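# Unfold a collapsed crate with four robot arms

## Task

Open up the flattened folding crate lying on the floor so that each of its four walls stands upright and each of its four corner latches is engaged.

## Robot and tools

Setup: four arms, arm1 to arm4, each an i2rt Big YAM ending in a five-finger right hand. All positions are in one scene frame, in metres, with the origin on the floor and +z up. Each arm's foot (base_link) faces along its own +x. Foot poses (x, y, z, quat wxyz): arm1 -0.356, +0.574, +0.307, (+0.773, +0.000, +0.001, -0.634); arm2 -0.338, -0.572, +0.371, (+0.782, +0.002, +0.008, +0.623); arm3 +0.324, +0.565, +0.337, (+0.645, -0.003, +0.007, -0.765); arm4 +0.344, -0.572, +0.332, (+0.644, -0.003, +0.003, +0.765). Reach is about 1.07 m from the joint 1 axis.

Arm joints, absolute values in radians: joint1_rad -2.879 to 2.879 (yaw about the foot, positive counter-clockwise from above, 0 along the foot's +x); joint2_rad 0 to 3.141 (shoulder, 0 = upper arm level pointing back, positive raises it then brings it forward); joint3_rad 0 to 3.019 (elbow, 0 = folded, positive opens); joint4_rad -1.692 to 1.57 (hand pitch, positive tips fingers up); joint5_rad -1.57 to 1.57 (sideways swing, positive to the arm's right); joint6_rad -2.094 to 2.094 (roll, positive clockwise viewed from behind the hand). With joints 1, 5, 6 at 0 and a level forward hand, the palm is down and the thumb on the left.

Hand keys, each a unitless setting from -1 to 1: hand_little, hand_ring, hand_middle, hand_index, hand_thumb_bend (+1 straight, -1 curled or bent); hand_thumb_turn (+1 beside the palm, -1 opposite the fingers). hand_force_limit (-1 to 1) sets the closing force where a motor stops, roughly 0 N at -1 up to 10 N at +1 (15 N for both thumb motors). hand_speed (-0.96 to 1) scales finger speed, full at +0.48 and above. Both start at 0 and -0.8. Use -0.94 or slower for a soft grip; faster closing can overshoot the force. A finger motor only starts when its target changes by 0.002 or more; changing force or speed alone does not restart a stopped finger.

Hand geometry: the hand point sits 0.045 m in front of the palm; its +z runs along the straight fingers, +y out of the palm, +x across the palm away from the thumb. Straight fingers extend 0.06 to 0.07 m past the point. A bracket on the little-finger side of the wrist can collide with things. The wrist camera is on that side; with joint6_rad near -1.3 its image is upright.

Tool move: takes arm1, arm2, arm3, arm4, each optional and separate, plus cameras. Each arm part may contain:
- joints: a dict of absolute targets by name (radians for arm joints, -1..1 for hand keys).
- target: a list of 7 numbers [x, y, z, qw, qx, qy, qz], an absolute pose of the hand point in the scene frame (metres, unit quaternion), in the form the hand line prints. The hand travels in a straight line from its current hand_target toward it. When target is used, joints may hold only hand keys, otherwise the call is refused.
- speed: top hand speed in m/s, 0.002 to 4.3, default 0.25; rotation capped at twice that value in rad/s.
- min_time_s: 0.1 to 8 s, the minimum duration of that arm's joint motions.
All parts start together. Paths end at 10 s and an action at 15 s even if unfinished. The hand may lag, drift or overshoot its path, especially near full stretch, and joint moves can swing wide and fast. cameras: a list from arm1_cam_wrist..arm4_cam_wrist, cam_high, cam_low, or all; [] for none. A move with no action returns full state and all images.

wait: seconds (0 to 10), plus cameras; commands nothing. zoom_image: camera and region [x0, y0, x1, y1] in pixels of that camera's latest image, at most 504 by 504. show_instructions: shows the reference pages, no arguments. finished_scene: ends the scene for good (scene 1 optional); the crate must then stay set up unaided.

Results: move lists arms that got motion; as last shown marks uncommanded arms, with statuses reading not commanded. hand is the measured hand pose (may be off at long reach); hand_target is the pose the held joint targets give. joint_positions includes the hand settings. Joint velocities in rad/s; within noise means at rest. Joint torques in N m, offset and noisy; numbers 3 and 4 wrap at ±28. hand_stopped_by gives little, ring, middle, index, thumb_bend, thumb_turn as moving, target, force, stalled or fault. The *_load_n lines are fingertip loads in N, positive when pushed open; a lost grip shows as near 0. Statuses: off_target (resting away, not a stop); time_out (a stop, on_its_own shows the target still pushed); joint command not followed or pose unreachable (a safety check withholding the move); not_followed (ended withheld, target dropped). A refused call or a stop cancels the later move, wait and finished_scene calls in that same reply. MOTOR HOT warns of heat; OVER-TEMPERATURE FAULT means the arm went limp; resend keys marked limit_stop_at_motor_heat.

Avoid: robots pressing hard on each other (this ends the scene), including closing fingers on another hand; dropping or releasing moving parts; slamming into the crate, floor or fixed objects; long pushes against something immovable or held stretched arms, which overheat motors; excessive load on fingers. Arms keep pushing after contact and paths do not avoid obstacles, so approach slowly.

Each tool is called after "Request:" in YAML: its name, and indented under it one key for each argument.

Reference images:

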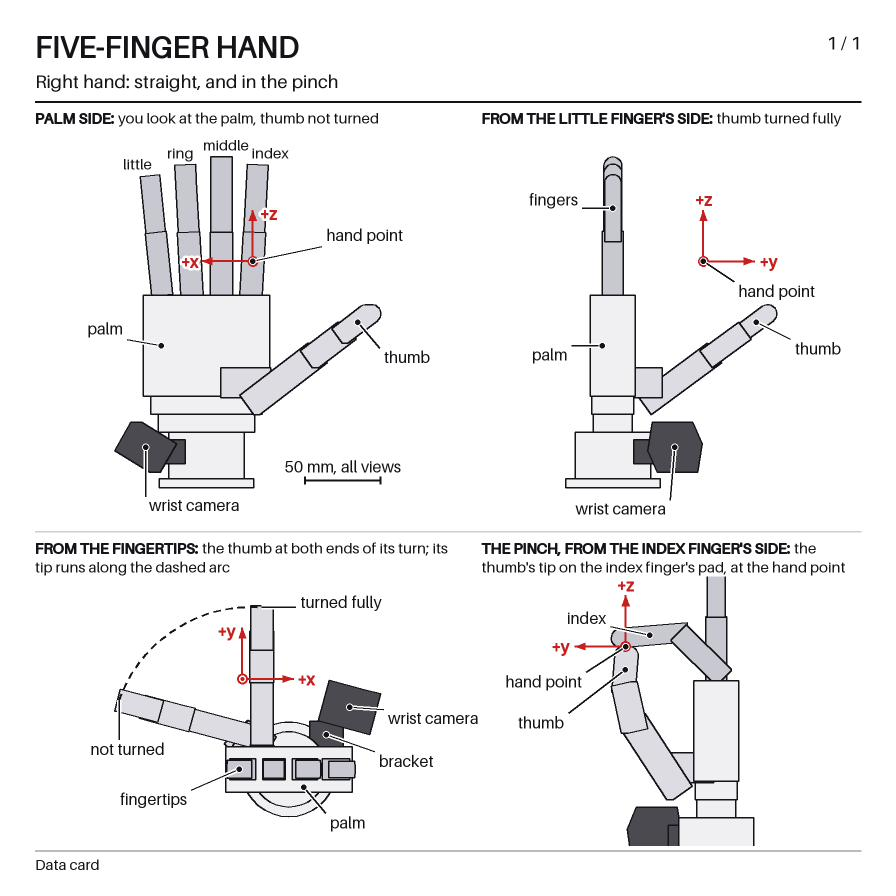

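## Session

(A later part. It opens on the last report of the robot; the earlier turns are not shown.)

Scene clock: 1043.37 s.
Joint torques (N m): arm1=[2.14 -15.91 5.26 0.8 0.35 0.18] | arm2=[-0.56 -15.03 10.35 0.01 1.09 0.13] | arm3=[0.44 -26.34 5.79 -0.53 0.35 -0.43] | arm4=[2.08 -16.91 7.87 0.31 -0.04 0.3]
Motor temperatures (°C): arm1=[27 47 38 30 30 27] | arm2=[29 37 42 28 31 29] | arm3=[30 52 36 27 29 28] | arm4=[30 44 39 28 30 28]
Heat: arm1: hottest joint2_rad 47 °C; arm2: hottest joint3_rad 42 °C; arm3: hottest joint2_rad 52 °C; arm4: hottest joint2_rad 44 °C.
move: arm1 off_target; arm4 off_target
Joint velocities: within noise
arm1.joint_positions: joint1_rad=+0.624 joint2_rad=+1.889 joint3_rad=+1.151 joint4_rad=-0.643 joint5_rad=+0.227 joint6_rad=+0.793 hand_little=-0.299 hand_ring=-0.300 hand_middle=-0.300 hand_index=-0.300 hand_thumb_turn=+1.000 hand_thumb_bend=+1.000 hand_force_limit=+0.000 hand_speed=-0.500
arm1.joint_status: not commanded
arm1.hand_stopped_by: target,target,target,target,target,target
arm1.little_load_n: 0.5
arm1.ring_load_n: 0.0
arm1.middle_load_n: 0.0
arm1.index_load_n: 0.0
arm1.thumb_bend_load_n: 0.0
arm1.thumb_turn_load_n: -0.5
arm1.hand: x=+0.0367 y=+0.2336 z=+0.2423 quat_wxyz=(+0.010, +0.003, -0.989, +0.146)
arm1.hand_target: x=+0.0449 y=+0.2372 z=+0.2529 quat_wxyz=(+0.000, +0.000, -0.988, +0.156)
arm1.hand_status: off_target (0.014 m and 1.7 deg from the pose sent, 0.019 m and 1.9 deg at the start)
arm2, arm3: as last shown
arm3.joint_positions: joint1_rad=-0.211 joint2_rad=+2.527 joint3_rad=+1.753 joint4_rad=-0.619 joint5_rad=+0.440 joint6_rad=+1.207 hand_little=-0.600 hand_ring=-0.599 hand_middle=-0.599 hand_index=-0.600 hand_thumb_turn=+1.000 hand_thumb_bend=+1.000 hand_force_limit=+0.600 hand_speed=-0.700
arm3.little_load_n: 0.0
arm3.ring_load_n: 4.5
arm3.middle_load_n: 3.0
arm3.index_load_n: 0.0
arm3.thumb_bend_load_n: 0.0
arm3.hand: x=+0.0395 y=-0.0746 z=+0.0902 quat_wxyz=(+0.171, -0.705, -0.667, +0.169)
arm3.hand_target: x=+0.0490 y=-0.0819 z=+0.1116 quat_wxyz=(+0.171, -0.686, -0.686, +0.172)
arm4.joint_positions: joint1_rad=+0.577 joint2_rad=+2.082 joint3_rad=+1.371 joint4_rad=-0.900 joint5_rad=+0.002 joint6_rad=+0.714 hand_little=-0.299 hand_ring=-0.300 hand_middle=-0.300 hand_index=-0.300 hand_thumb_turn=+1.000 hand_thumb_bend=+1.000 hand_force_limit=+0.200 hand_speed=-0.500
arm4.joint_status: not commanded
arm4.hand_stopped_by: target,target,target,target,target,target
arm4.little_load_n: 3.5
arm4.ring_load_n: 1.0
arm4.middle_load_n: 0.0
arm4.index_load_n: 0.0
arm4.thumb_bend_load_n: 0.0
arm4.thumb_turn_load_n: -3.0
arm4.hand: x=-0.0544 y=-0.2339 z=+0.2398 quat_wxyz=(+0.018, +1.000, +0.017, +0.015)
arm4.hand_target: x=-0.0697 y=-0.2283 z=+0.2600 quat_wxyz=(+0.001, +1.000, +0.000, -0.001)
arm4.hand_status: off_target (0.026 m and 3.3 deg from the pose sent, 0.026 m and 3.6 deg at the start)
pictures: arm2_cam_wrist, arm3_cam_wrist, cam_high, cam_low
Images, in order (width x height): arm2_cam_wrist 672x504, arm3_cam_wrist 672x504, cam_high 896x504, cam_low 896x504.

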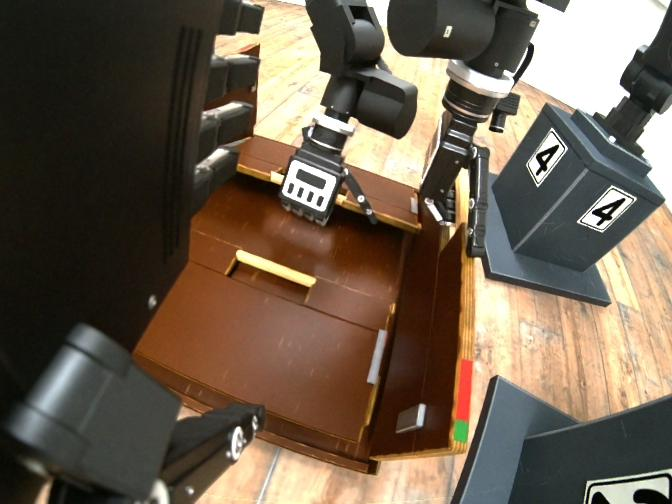

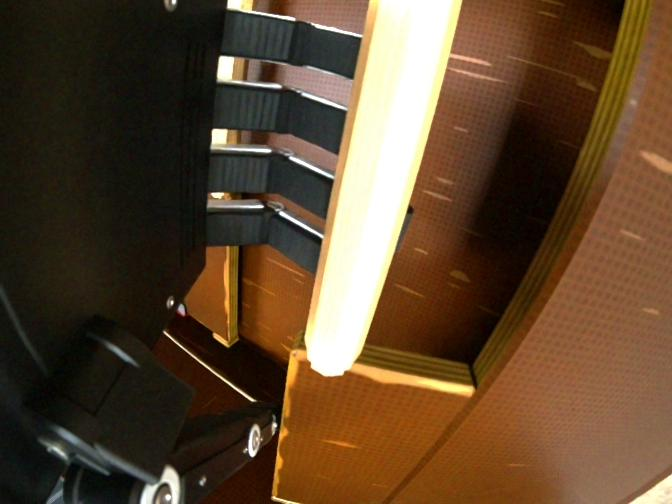

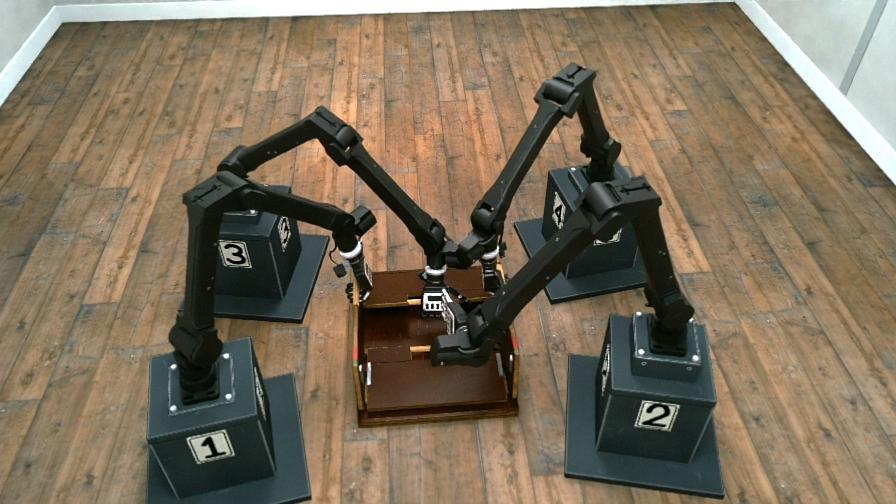

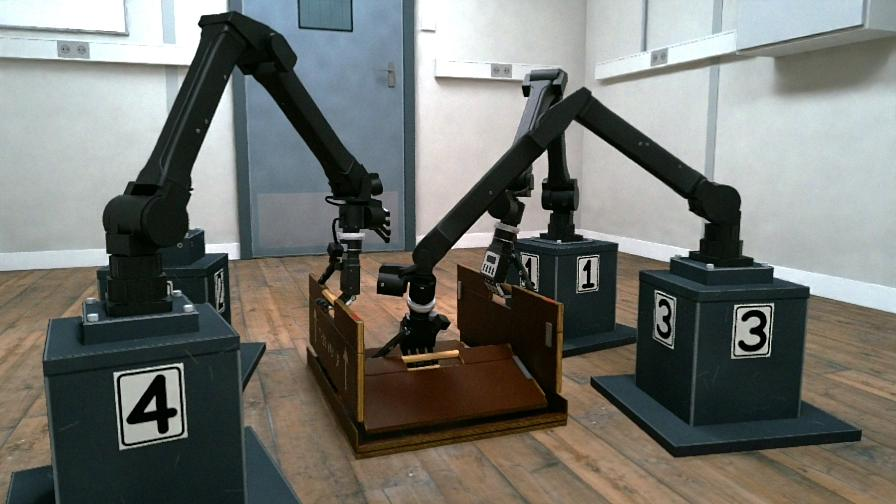

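Request:
move:
  arm3: {"target": [0.064, -0.080, 0.150, -0.1305, 0.695, 0.695, -0.1305], "speed": 0.08}
  cameras: ["arm2_cam_wrist","arm3_cam_wrist","cam_low"]

Scene clock: 1049.67 s.
Joint torques (N m): arm1=[2.08 -15.91 5.29 0.79 0.35 0.16] | arm2=[-0.5 -15.56 10.26 -0.06 1.03 0.12] | arm3=[-0.03 -26.4 6.56 -0.75 -0.1 -0.41] | arm4=[1.96 -16.79 8.05 0.32 -0.05 0.29]
Motor temperatures (°C): arm1=[27 48 38 30 30 27] | arm2=[29 37 42 28 31 29] | arm3=[30 53 36 27 29 28] | arm4=[30 44 39 28 30 28]
Heat: arm1: hottest joint2_rad 48 °C; arm2: hottest joint3_rad 42 °C; arm3: hottest joint2_rad 53 °C; arm4: hottest joint2_rad 44 °C.
move: arm3 off_target
Joint velocities: within noise
arm1, arm2, arm4: as last shown
arm1.thumb_turn_load_n: -1.0
arm3.joint_positions: joint1_rad=-0.215 joint2_rad=+2.466 joint3_rad=+1.753 joint4_rad=-0.729 joint5_rad=+0.337 joint6_rad=+1.206 hand_little=-0.600 hand_ring=-0.599 hand_middle=-0.599 hand_index=-0.600 hand_thumb_turn=+1.000 hand_thumb_bend=+1.000 hand_force_limit=+0.600 hand_speed=-0.700
arm3.joint_status: not commanded
arm3.hand_stopped_by: target,target,target,target,target,target
arm3.little_load_n: 0.0
arm3.ring_load_n: 3.0
arm3.middle_load_n: 5.5
arm3.index_load_n: 0.0
arm3.thumb_bend_load_n: 0.0
arm3.thumb_turn_load_n: 0.0
arm3.hand: x=+0.0603 y=-0.0743 z=+0.1247 quat_wxyz=(+0.135, -0.709, -0.680, +0.128)
arm3.hand_target: x=+0.0638 y=-0.0800 z=+0.1493 quat_wxyz=(+0.131, -0.695, -0.695, +0.131)
arm3.hand_status: off_target (0.026 m and 2.4 deg from the pose sent, 0.065 m and 7.3 deg at the start)
arm4.joint_positions: joint1_rad=+0.578 joint2_rad=+2.080 joint3_rad=+1.369 joint4_rad=-0.900 joint5_rad=+0.002 joint6_rad=+0.715 hand_little=-0.299 hand_ring=-0.300 hand_middle=-0.300 hand_index=-0.300 hand_thumb_turn=+1.000 hand_thumb_bend=+1.000 hand_force_limit=+0.200 hand_speed=-0.500
arm4.little_load_n: 4.0
arm4.thumb_bend_load_n: 0.5
arm4.hand: x=-0.0542 y=-0.2350 z=+0.2398 quat_wxyz=(+0.019, +1.000, +0.017, +0.015)
arm4.hand_target: x=-0.0696 y=-0.2283 z=+0.2600 quat_wxyz=(+0.001, +1.000, +0.000, -0.001)
Images, in order (width x height): arm2_cam_wrist 672x504, arm3_cam_wrist 672x504, cam_low 896x504.

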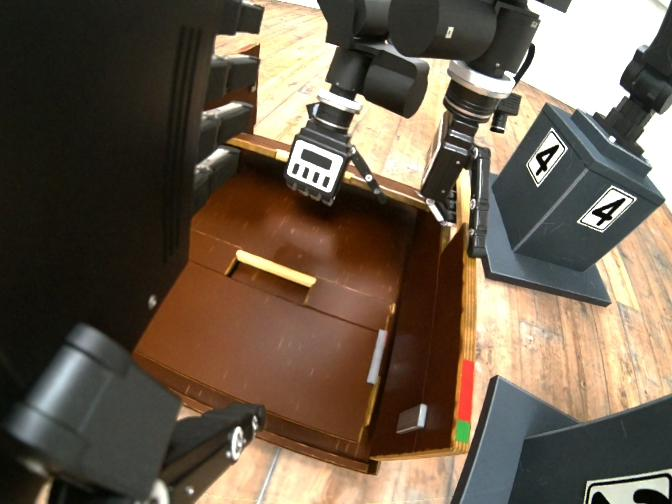

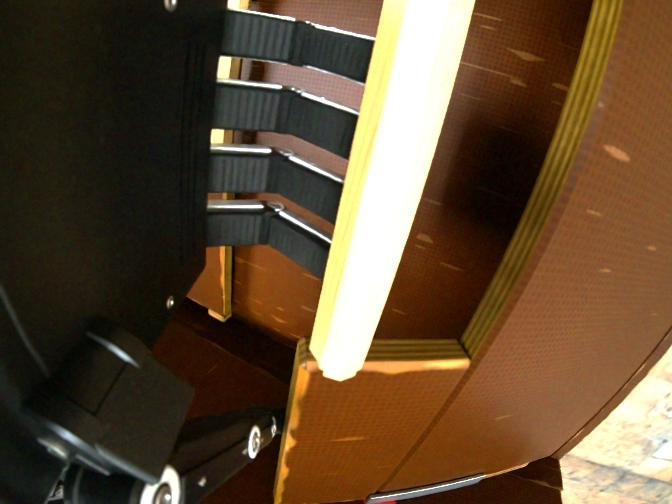

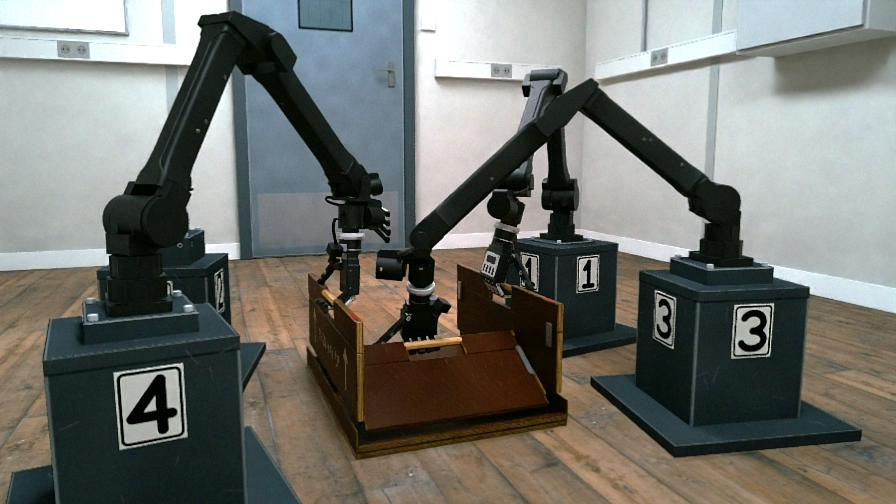

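Request:
move:
  arm3: {"target": [0.100, -0.080, 0.195, -0.0616, 0.7044, 0.7044, -0.0616], "speed": 0.08}
  cameras: ["arm2_cam_wrist","arm3_cam_wrist","cam_low"]

Scene clock: 1055.33 s.
Joint torques (N m): arm1=[2.08 -15.91 5.23 0.76 0.36 0.16] | arm2=[-0.62 -15.33 10.18 -0.08 1.02 0.11] | arm3=[-0.5 -25.82 8.98 -1.2 -0.19 -0.21] | arm4=[1.85 -16.79 8.03 0.29 -0.05 0.29]
Motor temperatures (°C): arm1=[27 48 37 30 30 27] | arm2=[29 37 42 28 31 29] | arm3=[30 53 36 27 29 28] | arm4=[30 44 39 28 30 28]
Heat: arm1: hottest joint2_rad 48 °C; arm2: hottest joint3_rad 42 °C; arm3: hottest joint2_rad 53 °C; arm4: hottest joint2_rad 44 °C.
move: arm3 off_target
Joint velocities: within noise
arm1, arm2, arm4: as last shown
arm1.little_load_n: 1.0
arm1.thumb_turn_load_n: -0.5
arm2.little_load_n: 0.5
arm3.joint_positions: joint1_rad=-0.217 joint2_rad=+2.402 joint3_rad=+1.753 joint4_rad=-0.880 joint5_rad=+0.154 joint6_rad=+1.202 hand_little=-0.600 hand_ring=-0.599 hand_middle=-0.599 hand_index=-0.600 hand_thumb_turn=+1.000 hand_thumb_bend=+1.000 hand_force_limit=+0.600 hand_speed=-0.700
arm3.joint_status: not commanded
arm3.hand_stopped_by: target,target,target,target,target,target
arm3.little_load_n: 0.0
arm3.ring_load_n: 3.0
arm3.middle_load_n: 2.0
arm3.index_load_n: 0.0
arm3.thumb_bend_load_n: 0.0
arm3.thumb_turn_load_n: 0.0
arm3.hand: x=+0.1025 y=-0.0682 z=+0.1650 quat_wxyz=(+0.069, -0.712, -0.697, +0.053)
arm3.hand_target: x=+0.1000 y=-0.0797 z=+0.1947 quat_wxyz=(+0.061, -0.704, -0.704, +0.062)
arm3.hand_status: off_target (0.032 m and 1.8 deg from the pose sent, 0.081 m and 11.7 deg at the start)
arm4.joint_positions: joint1_rad=+0.579 joint2_rad=+2.080 joint3_rad=+1.369 joint4_rad=-0.900 joint5_rad=+0.002 joint6_rad=+0.715 hand_little=-0.299 hand_ring=-0.300 hand_middle=-0.300 hand_index=-0.300 hand_thumb_turn=+1.000 hand_thumb_bend=+1.000 hand_force_limit=+0.200 hand_speed=-0.500
arm4.hand: x=-0.0545 y=-0.2352 z=+0.2400 quat_wxyz=(+0.018, +1.000, +0.017, +0.015)
arm4.hand_target: x=-0.0697 y=-0.2283 z=+0.2601 quat_wxyz=(+0.001, +1.000, +0.001, -0.001)
Images, in order (width x height): arm2_cam_wrist 672x504, arm3_cam_wrist 672x504, cam_low 896x504.

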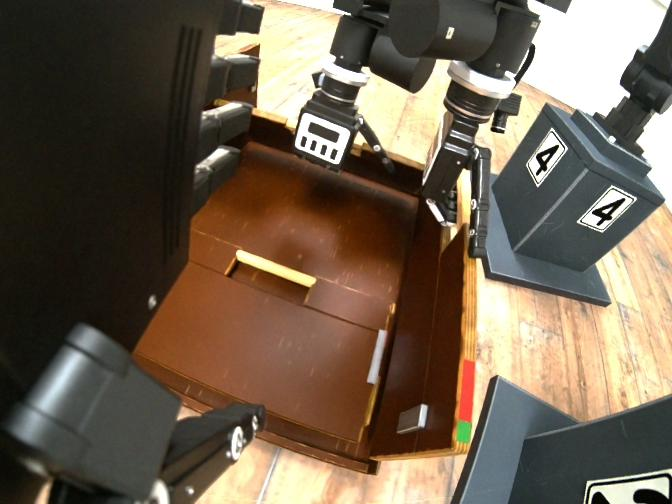

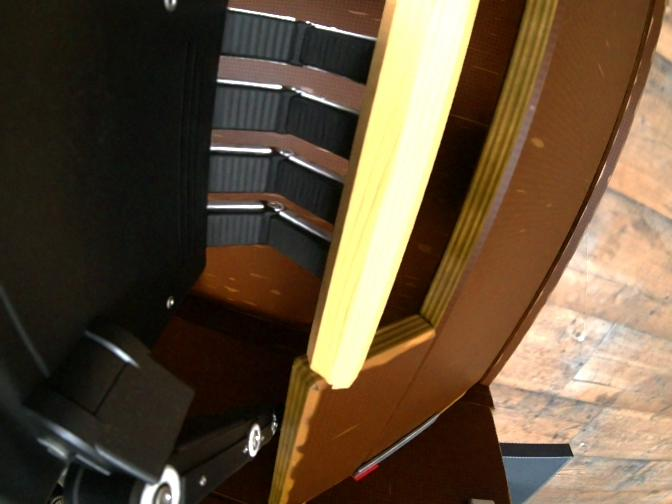

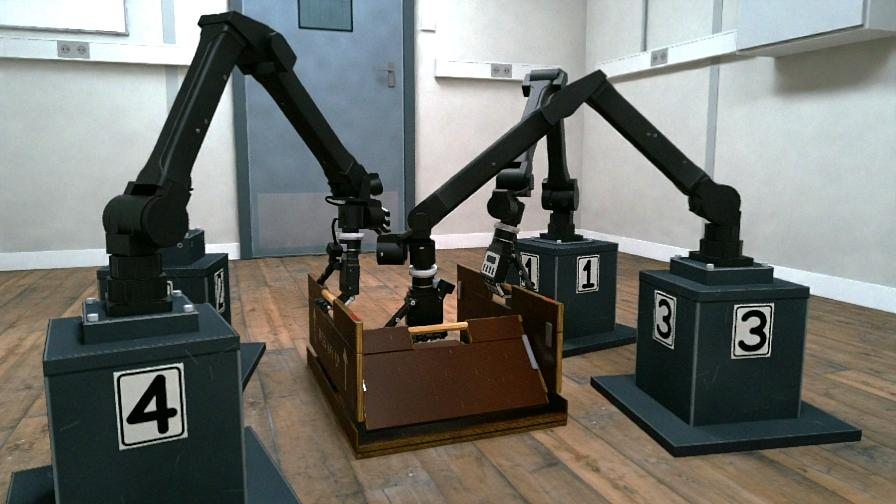

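Request:
move:
  arm3: {"target": [0.143, -0.083, 0.225, -0.0246, 0.7067, 0.7067, -0.0246], "speed": 0.08}
  cameras: ["arm2_cam_wrist","arm3_cam_wrist","cam_low"]

Scene clock: 1060.63 s.
Joint torques (N m): arm1=[2.08 -15.91 5.27 0.77 0.35 0.16] | arm2=[-0.26 -15.15 10.33 -0.18 1.06 0.08] | arm3=[0.62 -26.75 8.35 -0.88 -0.38 0.02] | arm4=[1.85 -16.73 8.09 0.29 -0.05 0.3]
Motor temperatures (°C): arm1=[27 48 37 30 30 27] | arm2=[29 37 42 28 31 29] | arm3=[30 53 36 27 29 28] | arm4=[30 43 39 28 30 28]
Heat: arm1: hottest joint2_rad 48 °C; arm2: hottest joint3_rad 42 °C; arm3: hottest joint2_rad 53 °C; arm4: hottest joint2_rad 43 °C.
move: arm3 off_target
Joint velocities: within noise
arm1, arm2, arm4: as last shown
arm1.little_load_n: 0.5
arm2.little_load_n: 0.0
arm3.joint_positions: joint1_rad=-0.199 joint2_rad=+2.366 joint3_rad=+1.753 joint4_rad=-0.973 joint5_rad=+0.059 joint6_rad=+1.214 hand_little=-0.600 hand_ring=-0.599 hand_middle=-0.599 hand_index=-0.600 hand_thumb_turn=+1.000 hand_thumb_bend=+1.000 hand_force_limit=+0.600 hand_speed=-0.700
arm3.joint_status: not commanded
arm3.hand_stopped_by: target,target,target,target,target,target
arm3.little_load_n: 0.0
arm3.ring_load_n: 2.5
arm3.middle_load_n: 2.5
arm3.index_load_n: 0.0
arm3.thumb_bend_load_n: -0.5
arm3.thumb_turn_load_n: 0.0
arm3.hand: x=+0.1372 y=-0.0655 z=+0.1905 quat_wxyz=(+0.037, -0.711, -0.702, +0.008)
arm3.hand_target: x=+0.1432 y=-0.0825 z=+0.2245 quat_wxyz=(+0.024, -0.707, -0.707, +0.025)
arm3.hand_status: off_target (0.039 m and 2.5 deg from the pose sent, 0.074 m and 6.1 deg at the start)
arm4.little_load_n: 3.5
arm4.thumb_bend_load_n: 0.0
arm4.hand_target: x=-0.0697 y=-0.2283 z=+0.2601 quat_wxyz=(+0.001, +1.000, +0.000, -0.001)
Images, in order (width x height): arm2_cam_wrist 672x504, arm3_cam_wrist 672x504, cam_low 896x504.

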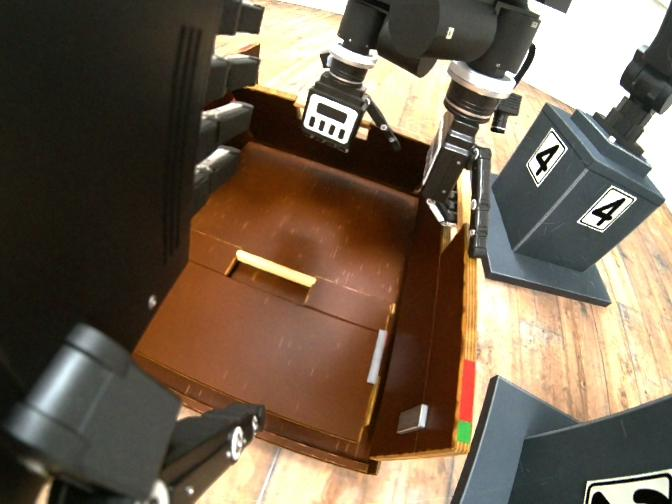

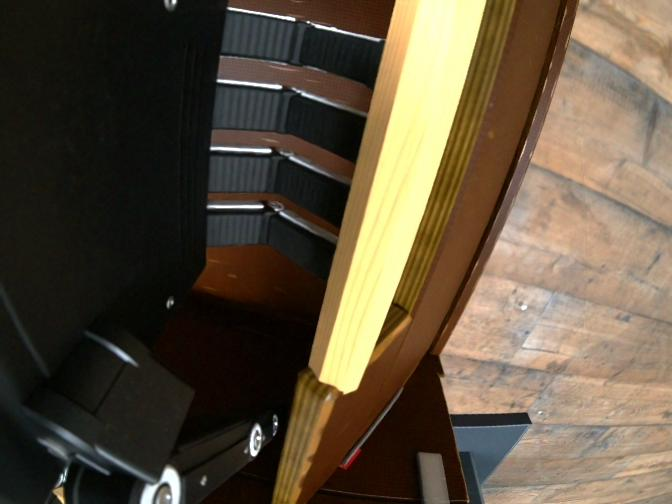

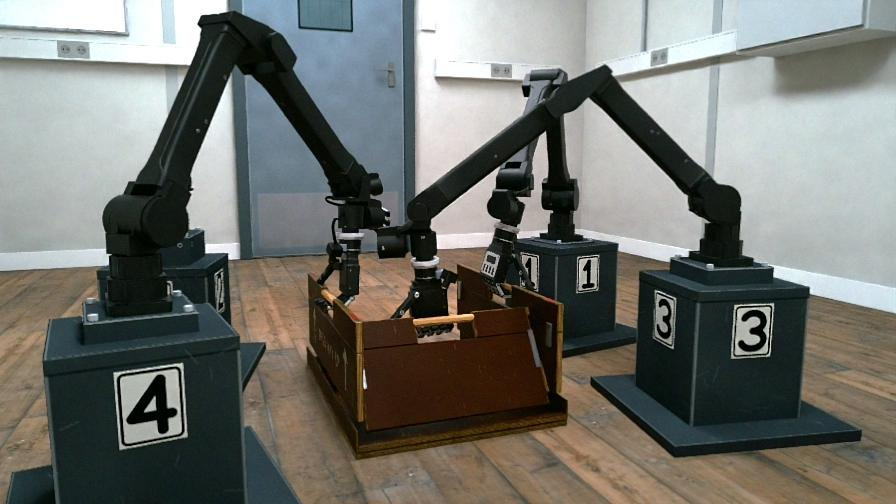

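Request:
move:
  arm3: {"target": [0.185, -0.088, 0.240, 0, 0.70711, 0.70711, 0], "speed": 0.08}
  cameras: ["arm2_cam_wrist","arm3_cam_wrist","cam_low"]

Scene clock: 1063.87 s.
Joint torques (N m): arm1=[2.26 -15.85 5.27 0.8 0.36 0.17] | arm2=[-0.56 -14.8 10.29 0.01 1.06 0.09] | arm3=[0.79 -26.29 7.68 -0.4 -0.63 0.22] | arm4=[1.85 -16.79 8.16 0.29 -0.05 0.3]
Motor temperatures (°C): arm1=[27 48 37 30 30 27] | arm2=[29 37 42 28 31 29] | arm3=[30 53 36 27 29 28] | arm4=[30 43 40 28 30 28]
Heat: arm1: hottest joint2_rad 48 °C; arm2: hottest joint3_rad 42 °C; arm3: hottest joint2_rad 53 °C; arm4: hottest joint2_rad 43 °C.
move: arm3 off_target
Joint velocities: within noise
arm1, arm2, arm4: as last shown
arm1.ring_load_n: 0.5
arm3.joint_positions: joint1_rad=-0.162 joint2_rad=+2.345 joint3_rad=+1.750 joint4_rad=-1.026 joint5_rad=-0.002 joint6_rad=+1.239 hand_little=-0.600 hand_ring=-0.599 hand_middle=-0.599 hand_index=-0.600 hand_thumb_turn=+1.000 hand_thumb_bend=+1.000 hand_force_limit=+0.600 hand_speed=-0.700
arm3.joint_status: not commanded
arm3.hand_stopped_by: target,target,target,target,target,target
arm3.little_load_n: 0.0
arm3.ring_load_n: 1.0
arm3.middle_load_n: 3.0
arm3.index_load_n: 0.0
arm3.thumb_bend_load_n: 0.0
arm3.thumb_turn_load_n: 0.0
arm3.hand: x=+0.1745 y=-0.0679 z=+0.2065 quat_wxyz=(+0.017, -0.707, -0.707, -0.020)
arm3.hand_target: x=+0.1854 y=-0.0871 z=+0.2395 quat_wxyz=(+0.000, -0.707, -0.707, +0.000)
arm3.hand_status: off_target (0.040 m and 3.0 deg from the pose sent, 0.073 m and 4.4 deg at the start)
arm4.joint_positions: joint1_rad=+0.579 joint2_rad=+2.080 joint3_rad=+1.367 joint4_rad=-0.900 joint5_rad=+0.002 joint6_rad=+0.715 hand_little=-0.299 hand_ring=-0.300 hand_middle=-0.300 hand_index=-0.300 hand_thumb_turn=+1.000 hand_thumb_bend=+1.000 hand_force_limit=+0.200 hand_speed=-0.500
arm4.thumb_turn_load_n: -3.5
arm4.hand: x=-0.0541 y=-0.2356 z=+0.2399 quat_wxyz=(+0.019, +1.000, +0.017, +0.016)
arm4.hand_target: x=-0.0696 y=-0.2282 z=+0.2601 quat_wxyz=(+0.001, +1.000, +0.000, -0.001)
Images, in order (width x height): arm2_cam_wrist 672x504, arm3_cam_wrist 672x504, cam_low 896x504.

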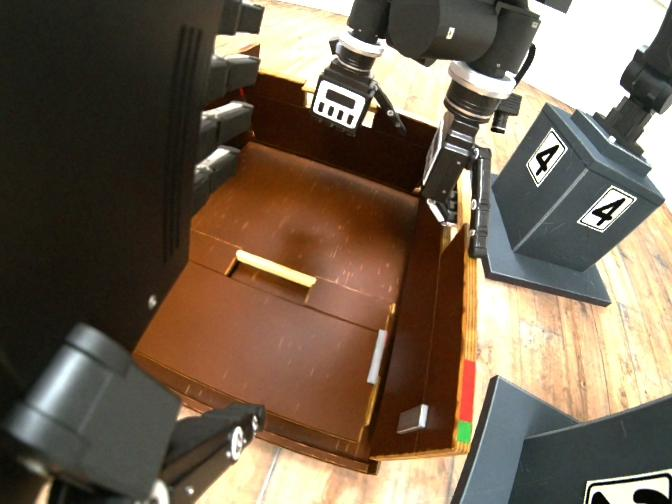

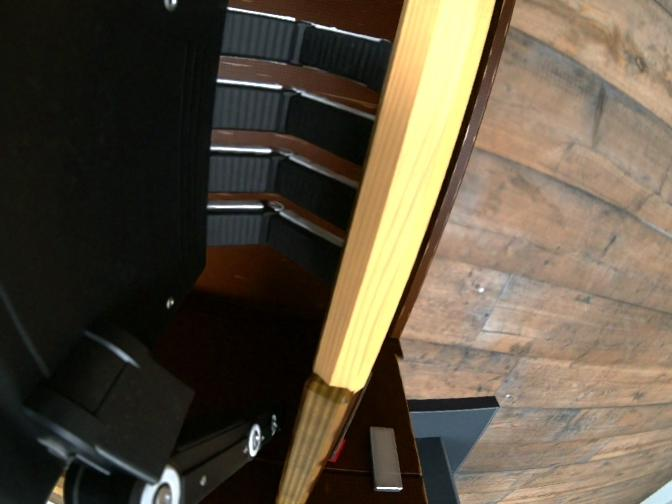

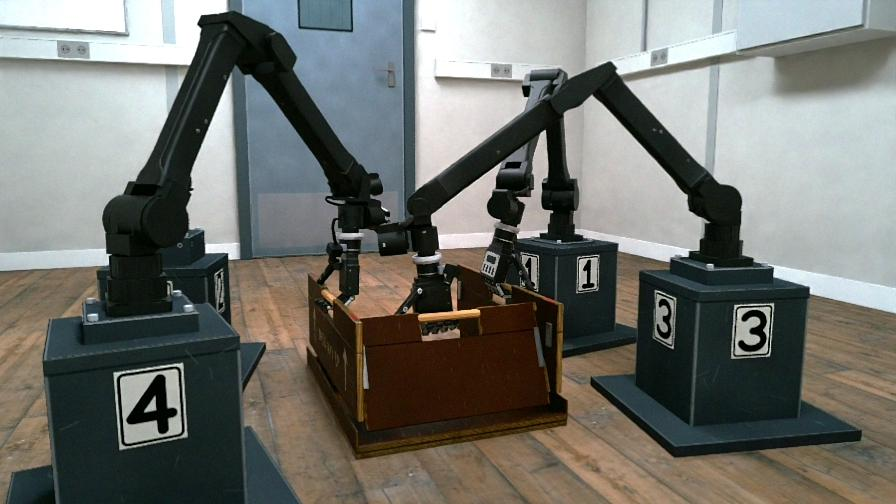

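Request:
move:
  arm3: {"target": [0.220, -0.090, 0.245, 0, 0.70711, 0.70711, 0], "speed": 0.08}
  cameras: ["arm2_cam_wrist","arm3_cam_wrist","cam_low"]

Request:
zoom_image:
  camera: "cam_low"
  region: [300, 240, 600, 470]

Scene clock: 1068.27 s.
Joint torques (N m): arm1=[2.08 -15.85 5.29 0.77 0.35 0.16] | arm2=[-0.73 -15.38 10.26 -0.14 1.05 0.11] | arm3=[0.44 -25.29 7.43 -0.08 -0.36 0.14] | arm4=[1.85 -16.73 8.14 0.28 -0.05 0.29]
Motor temperatures (°C): arm1=[27 48 37 30 30 27] | arm2=[29 37 42 28 31 29] | arm3=[30 53 36 27 29 28] | arm4=[30 43 39 28 30 28]
Heat: arm1: hottest joint2_rad 48 °C; arm2: hottest joint3_rad 42 °C; arm3: hottest joint2_rad 53 °C; arm4: hottest joint2_rad 43 °C.
move: arm3 off_target
Joint velocities: within noise
arm1, arm2, arm4: as last shown
arm1.little_load_n: 1.0
arm1.ring_load_n: 0.0
arm3.joint_positions: joint1_rad=-0.103 joint2_rad=+2.308 joint3_rad=+1.720 joint4_rad=-1.026 joint5_rad=-0.008 joint6_rad=+1.300 hand_little=-0.600 hand_ring=-0.599 hand_middle=-0.599 hand_index=-0.600 hand_thumb_turn=+1.000 hand_thumb_bend=+1.000 hand_force_limit=+0.600 hand_speed=-0.700
arm3.joint_status: not commanded
arm3.hand_stopped_by: target,target,target,target,target,target
arm3.little_load_n: 1.0
arm3.ring_load_n: 2.0
arm3.middle_load_n: 0.0
arm3.index_load_n: 0.0
arm3.thumb_bend_load_n: -0.5
arm3.thumb_turn_load_n: 0.0
arm3.hand: x=+0.2135 y=-0.0742 z=+0.2190 quat_wxyz=(+0.014, -0.708, -0.706, -0.019)
arm3.hand_target: x=+0.2200 y=-0.0895 z=+0.2449 quat_wxyz=(+0.000, -0.707, -0.707, +0.000)
arm3.hand_status: off_target (0.031 m and 2.7 deg from the pose sent, 0.064 m and 3.0 deg at the start)
arm4.hand: x=-0.0543 y=-0.2357 z=+0.2399 quat_wxyz=(+0.019, +1.000, +0.018, +0.016)
arm4.hand_target: x=-0.0697 y=-0.2283 z=+0.2601 quat_wxyz=(+0.001, +1.000, +0.000, -0.001)
Images, in order (width x height): arm2_cam_wrist 672x504, arm3_cam_wrist 672x504, cam_low 896x504.

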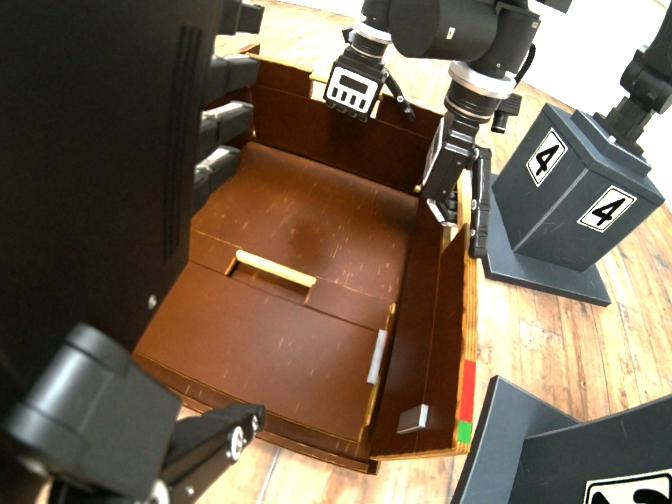

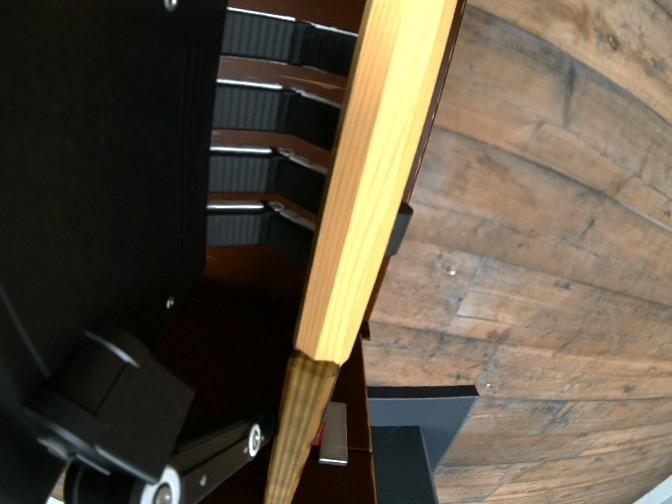

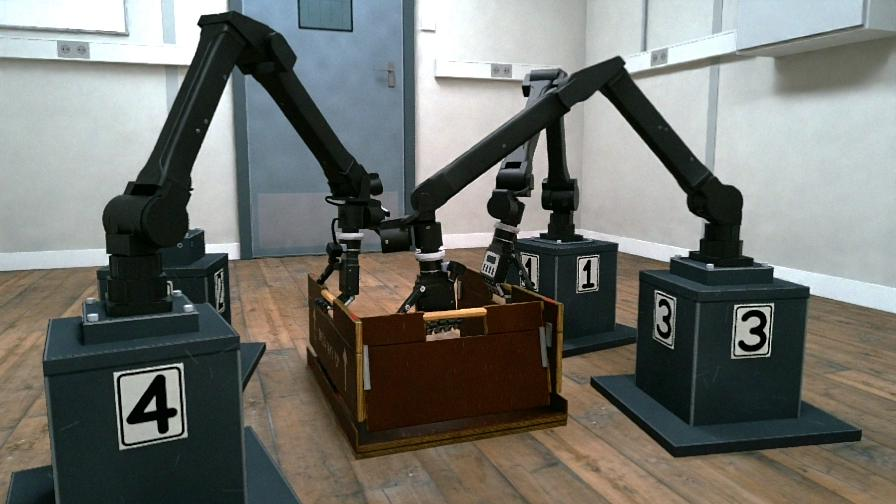

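Scaled by 1.680 from the camera's image (finer frame: 1280x720).

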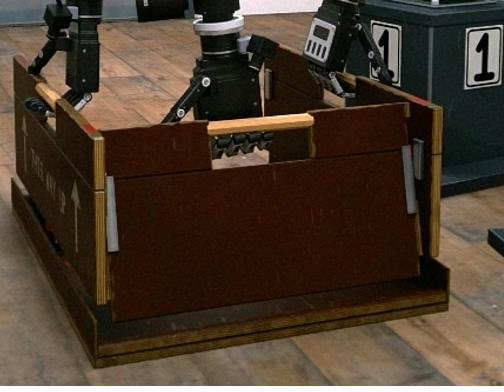

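Request:
move:
  arm3: {"target": [0.245, -0.092, 0.245, 0, 0.70711, 0.70711, 0], "speed": 0.06}
  cameras: ["arm2_cam_wrist","arm3_cam_wrist","cam_low"]

Request:
zoom_image:
  camera: "cam_low"
  region: [300, 240, 600, 470]

Scene clock: 1072.67 s.
Joint torques (N m): arm1=[2.08 -15.74 5.41 0.79 0.35 0.16] | arm2=[-0.62 -15.5 10.29 -0.03 1.01 0.1] | arm3=[1.73 -24.88 6.99 0.2 -0.35 -0.04] | arm4=[1.85 -16.67 8.16 0.31 -0.04 0.29]
Motor temperatures (°C): arm1=[27 48 37 30 30 27] | arm2=[29 37 43 28 31 29] | arm3=[30 53 36 27 29 28] | arm4=[30 43 39 28 30 28]
Heat: arm1: hottest joint2_rad 48 °C; arm2: hottest joint3_rad 43 °C; arm3: hottest joint2_rad 53 °C; arm4: hottest joint2_rad 43 °C.
move: arm3 off_target
Joint velocities: within noise
arm1, arm2, arm4: as last shown
arm1.joint_positions: joint1_rad=+0.625 joint2_rad=+1.888 joint3_rad=+1.150 joint4_rad=-0.643 joint5_rad=+0.227 joint6_rad=+0.794 hand_little=-0.299 hand_ring=-0.300 hand_middle=-0.300 hand_index=-0.300 hand_thumb_turn=+1.000 hand_thumb_bend=+1.000 hand_force_limit=+0.000 hand_speed=-0.500
arm1.little_load_n: 0.5
arm1.hand: x=+0.0366 y=+0.2345 z=+0.2422 quat_wxyz=(+0.010, +0.003, -0.989, +0.146)
arm1.hand_target: x=+0.0448 y=+0.2370 z=+0.2528 quat_wxyz=(+0.000, +0.000, -0.988, +0.156)
arm3.joint_positions: joint1_rad=-0.084 joint2_rad=+2.296 joint3_rad=+1.706 joint4_rad=-1.026 joint5_rad=-0.008 joint6_rad=+1.356 hand_little=-0.600 hand_ring=-0.599 hand_middle=-0.599 hand_index=-0.600 hand_thumb_turn=+1.000 hand_thumb_bend=+1.000 hand_force_limit=+0.600 hand_speed=-0.700
arm3.joint_status: not commanded
arm3.hand_stopped_by: target,target,target,target,target,target
arm3.little_load_n: 1.0
arm3.ring_load_n: 0.0
arm3.middle_load_n: 0.0
arm3.index_load_n: 0.0
arm3.thumb_bend_load_n: -1.5
arm3.thumb_turn_load_n: 0.0
arm3.hand: x=+0.2245 y=-0.0762 z=+0.2222 quat_wxyz=(+0.015, -0.721, -0.693, -0.019)
arm3.hand_target: x=+0.2451 y=-0.0912 z=+0.2447 quat_wxyz=(+0.000, -0.707, -0.707, +0.000)
arm3.hand_status: off_target (0.034 m and 3.6 deg from the pose sent, 0.045 m and 2.7 deg at the start)
arm4.joint_positions: joint1_rad=+0.580 joint2_rad=+2.080 joint3_rad=+1.367 joint4_rad=-0.900 joint5_rad=+0.002 joint6_rad=+0.715 hand_little=-0.299 hand_ring=-0.300 hand_middle=-0.300 hand_index=-0.300 hand_thumb_turn=+1.000 hand_thumb_bend=+1.000 hand_force_limit=+0.200 hand_speed=-0.500
arm4.little_load_n: 4.0
arm4.middle_load_n: 0.5
arm4.thumb_turn_load_n: -3.0
arm4.hand: x=-0.0544 y=-0.2359 z=+0.2399 quat_wxyz=(+0.019, +1.000, +0.018, +0.016)
Images, in order (width x height): arm2_cam_wrist 672x504, arm3_cam_wrist 672x504, cam_low 896x504.

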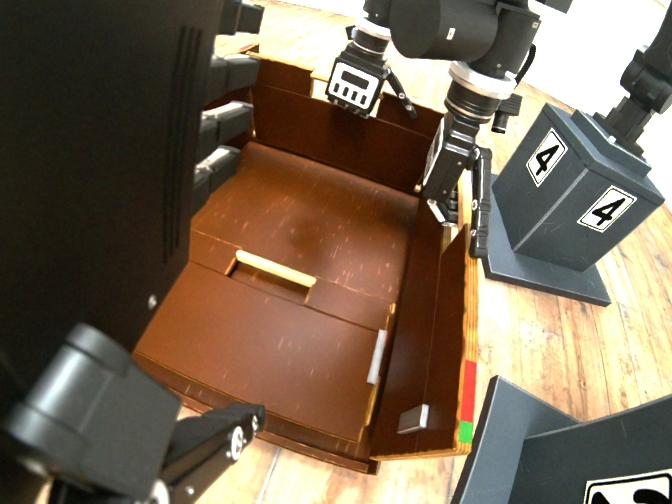

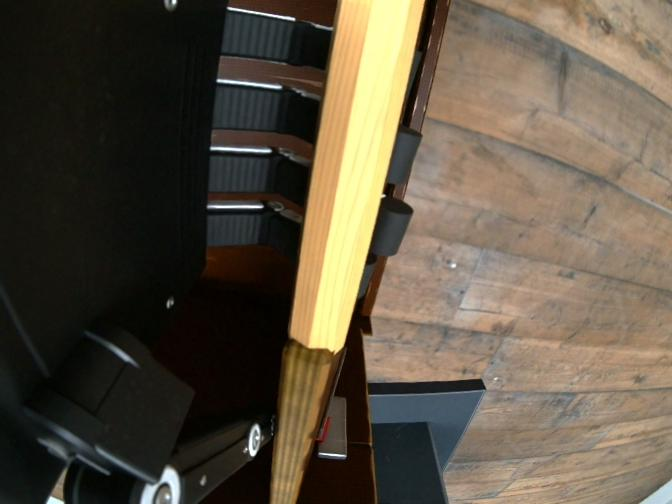

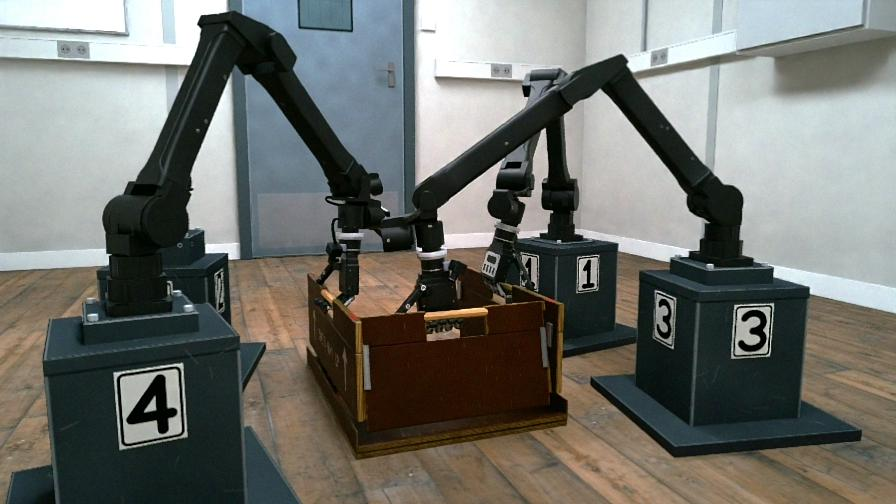

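Scaled by 1.680 from the camera's image (finer frame: 1280x720).

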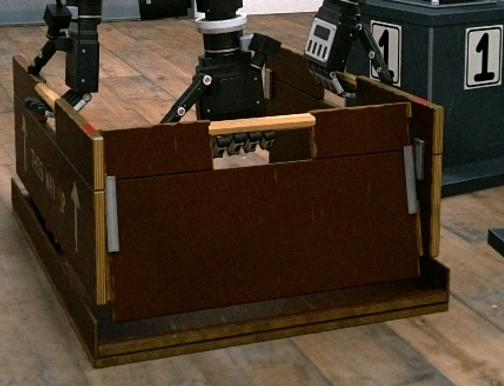

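Request:
zoom_image:
  camera: "cam_low"
  region: [510, 280, 590, 450]

Request:
zoom_image:
  camera: "cam_low"
  region: [330, 290, 410, 460]

Request:
zoom_image:
  camera: "arm2_cam_wrist"
  region: [220, 20, 480, 240]

Scaled by 2.965 from the camera's image (finer frame: 1280x720).

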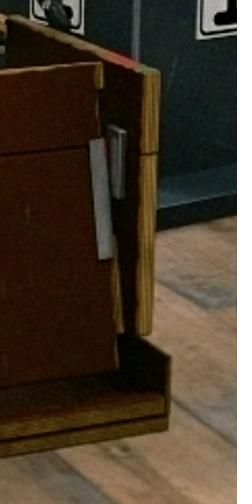

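Scaled by 2.965 from the camera's image (finer frame: 1280x720).

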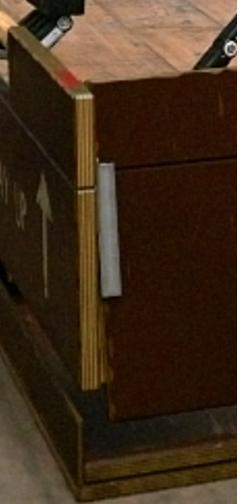

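Scaled by 1.938 from the camera's image (finer frame: 960x720).

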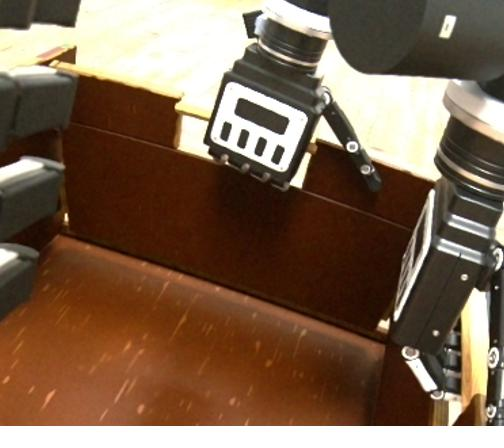

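Request:
move:
  arm3: {"target": [0.268, -0.092, 0.243, 0, 0.70711, 0.70711, 0], "speed": 0.06}
  cameras: ["arm2_cam_wrist","arm3_cam_wrist","cam_low"]

Request:
zoom_image:
  camera: "cam_low"
  region: [300, 240, 600, 470]

Scene clock: 1100.20 s.
Joint torques (N m): arm1=[2.08 -15.79 5.39 0.8 0.35 0.16] | arm2=[-0.73 -15.38 10.41 -0.08 1.07 0.06] | arm3=[2.67 -24 6.82 0.28 -0.51 -0.25] | arm4=[1.73 -16.62 8.24 0.29 -0.03 0.29]
Motor temperatures (°C): arm1=[27 50 38 30 30 27] | arm2=[29 37 43 28 31 29] | arm3=[30 50 36 27 29 28] | arm4=[30 42 39 28 30 28]
Heat: arm1: hottest joint2_rad 50 °C; arm2: hottest joint3_rad 43 °C; arm3: hottest joint2_rad 50 °C; arm4: hottest joint2_rad 42 °C.
move: arm3 off_target
Joint velocities: within noise
arm1, arm4: as last shown
arm2.joint_positions: joint1_rad=+0.396 joint2_rad=+1.948 joint3_rad=+1.099 joint4_rad=-0.487 joint5_rad=+1.254 joint6_rad=-0.029 hand_little=+1.000 hand_ring=+1.000 hand_middle=+1.000 hand_index=+1.000 hand_thumb_turn=+1.000 hand_thumb_bend=+1.000 hand_force_limit=+0.000 hand_speed=-0.800
arm2.joint_status: not commanded
arm2.hand_stopped_by: target,target,target,target,target,target
arm2.little_load_n: -0.5
arm2.ring_load_n: 0.0
arm2.middle_load_n: 0.0
arm2.index_load_n: 0.0
arm2.thumb_bend_load_n: 0.0
arm2.thumb_turn_load_n: 0.0
arm2.hand: x=-0.2422 y=-0.0934 z=+0.3656 quat_wxyz=(-0.133, +0.812, +0.013, +0.568)
arm2.hand_target: x=-0.2401 y=-0.0785 z=+0.3702 quat_wxyz=(-0.141, +0.812, -0.002, +0.566)
arm2.hand_status: not commanded
arm3.joint_positions: joint1_rad=-0.060 joint2_rad=+2.278 joint3_rad=+1.686 joint4_rad=-1.017 joint5_rad=-0.004 joint6_rad=+1.407 hand_little=-0.600 hand_ring=-0.599 hand_middle=-0.599 hand_index=-0.600 hand_thumb_turn=+1.000 hand_thumb_bend=+1.000 hand_force_limit=+0.600 hand_speed=-0.700
arm3.joint_status: not commanded
arm3.hand_stopped_by: target,target,target,target,target,target
arm3.little_load_n: 0.0
arm3.ring_load_n: 0.5
arm3.middle_load_n: 0.0
arm3.index_load_n: 0.0
arm3.thumb_bend_load_n: -2.5
arm3.thumb_turn_load_n: 0.0
arm3.hand: x=+0.2384 y=-0.0784 z=+0.2263 quat_wxyz=(+0.015, -0.730, -0.683, -0.014)
arm3.hand_target: x=+0.2679 y=-0.0909 z=+0.2428 quat_wxyz=(+0.000, -0.707, -0.707, +0.000)
arm3.hand_status: off_target (0.037 m and 4.5 deg from the pose sent, 0.051 m and 3.6 deg at the start)
arm4.joint_positions: joint1_rad=+0.581 joint2_rad=+2.080 joint3_rad=+1.366 joint4_rad=-0.900 joint5_rad=+0.002 joint6_rad=+0.715 hand_little=-0.299 hand_ring=-0.300 hand_middle=-0.300 hand_index=-0.300 hand_thumb_turn=+1.000 hand_thumb_bend=+1.000 hand_force_limit=+0.200 hand_speed=-0.500
arm4.middle_load_n: 0.0
arm4.thumb_bend_load_n: 0.5
arm4.thumb_turn_load_n: -3.5
arm4.hand: x=-0.0543 y=-0.2367 z=+0.2397 quat_wxyz=(+0.019, +1.000, +0.018, +0.016)
arm4.hand_target: x=-0.0696 y=-0.2283 z=+0.2599 quat_wxyz=(+0.001, +1.000, +0.000, -0.001)
Images, in order (width x height): arm2_cam_wrist 672x504, arm3_cam_wrist 672x504, cam_low 896x504.

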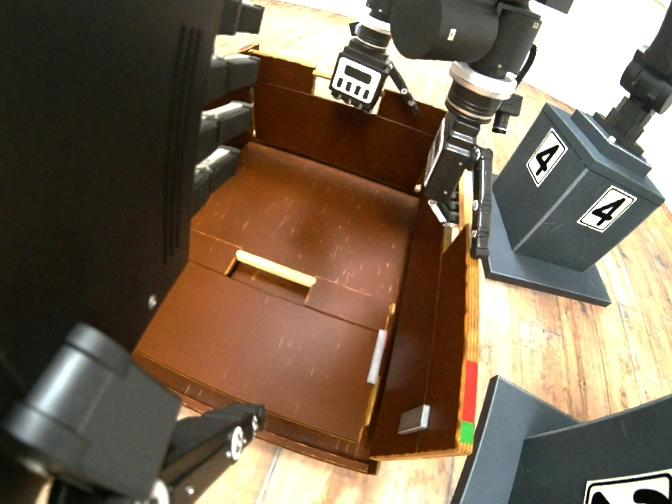

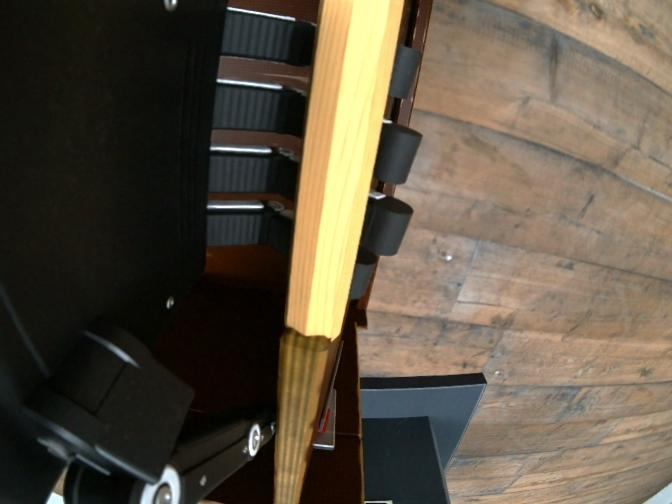

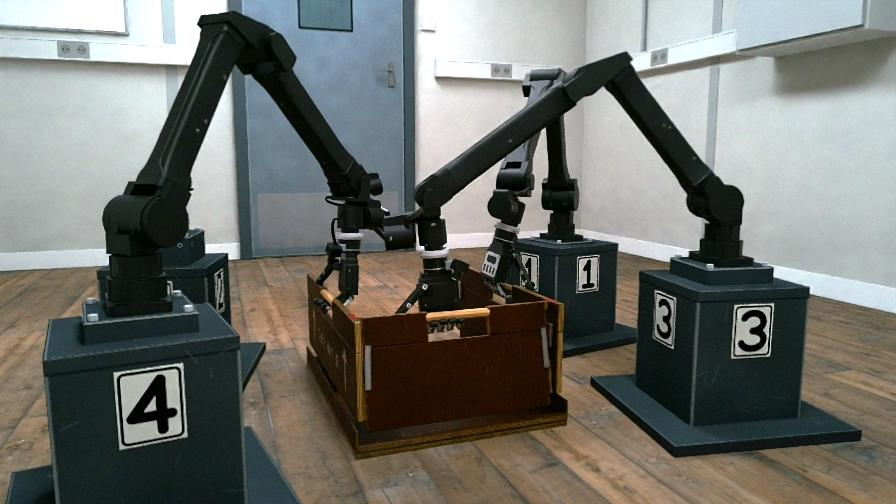

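Scaled by 1.680 from the camera's image (finer frame: 1280x720).

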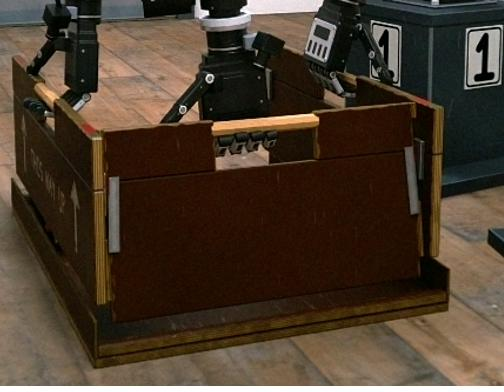

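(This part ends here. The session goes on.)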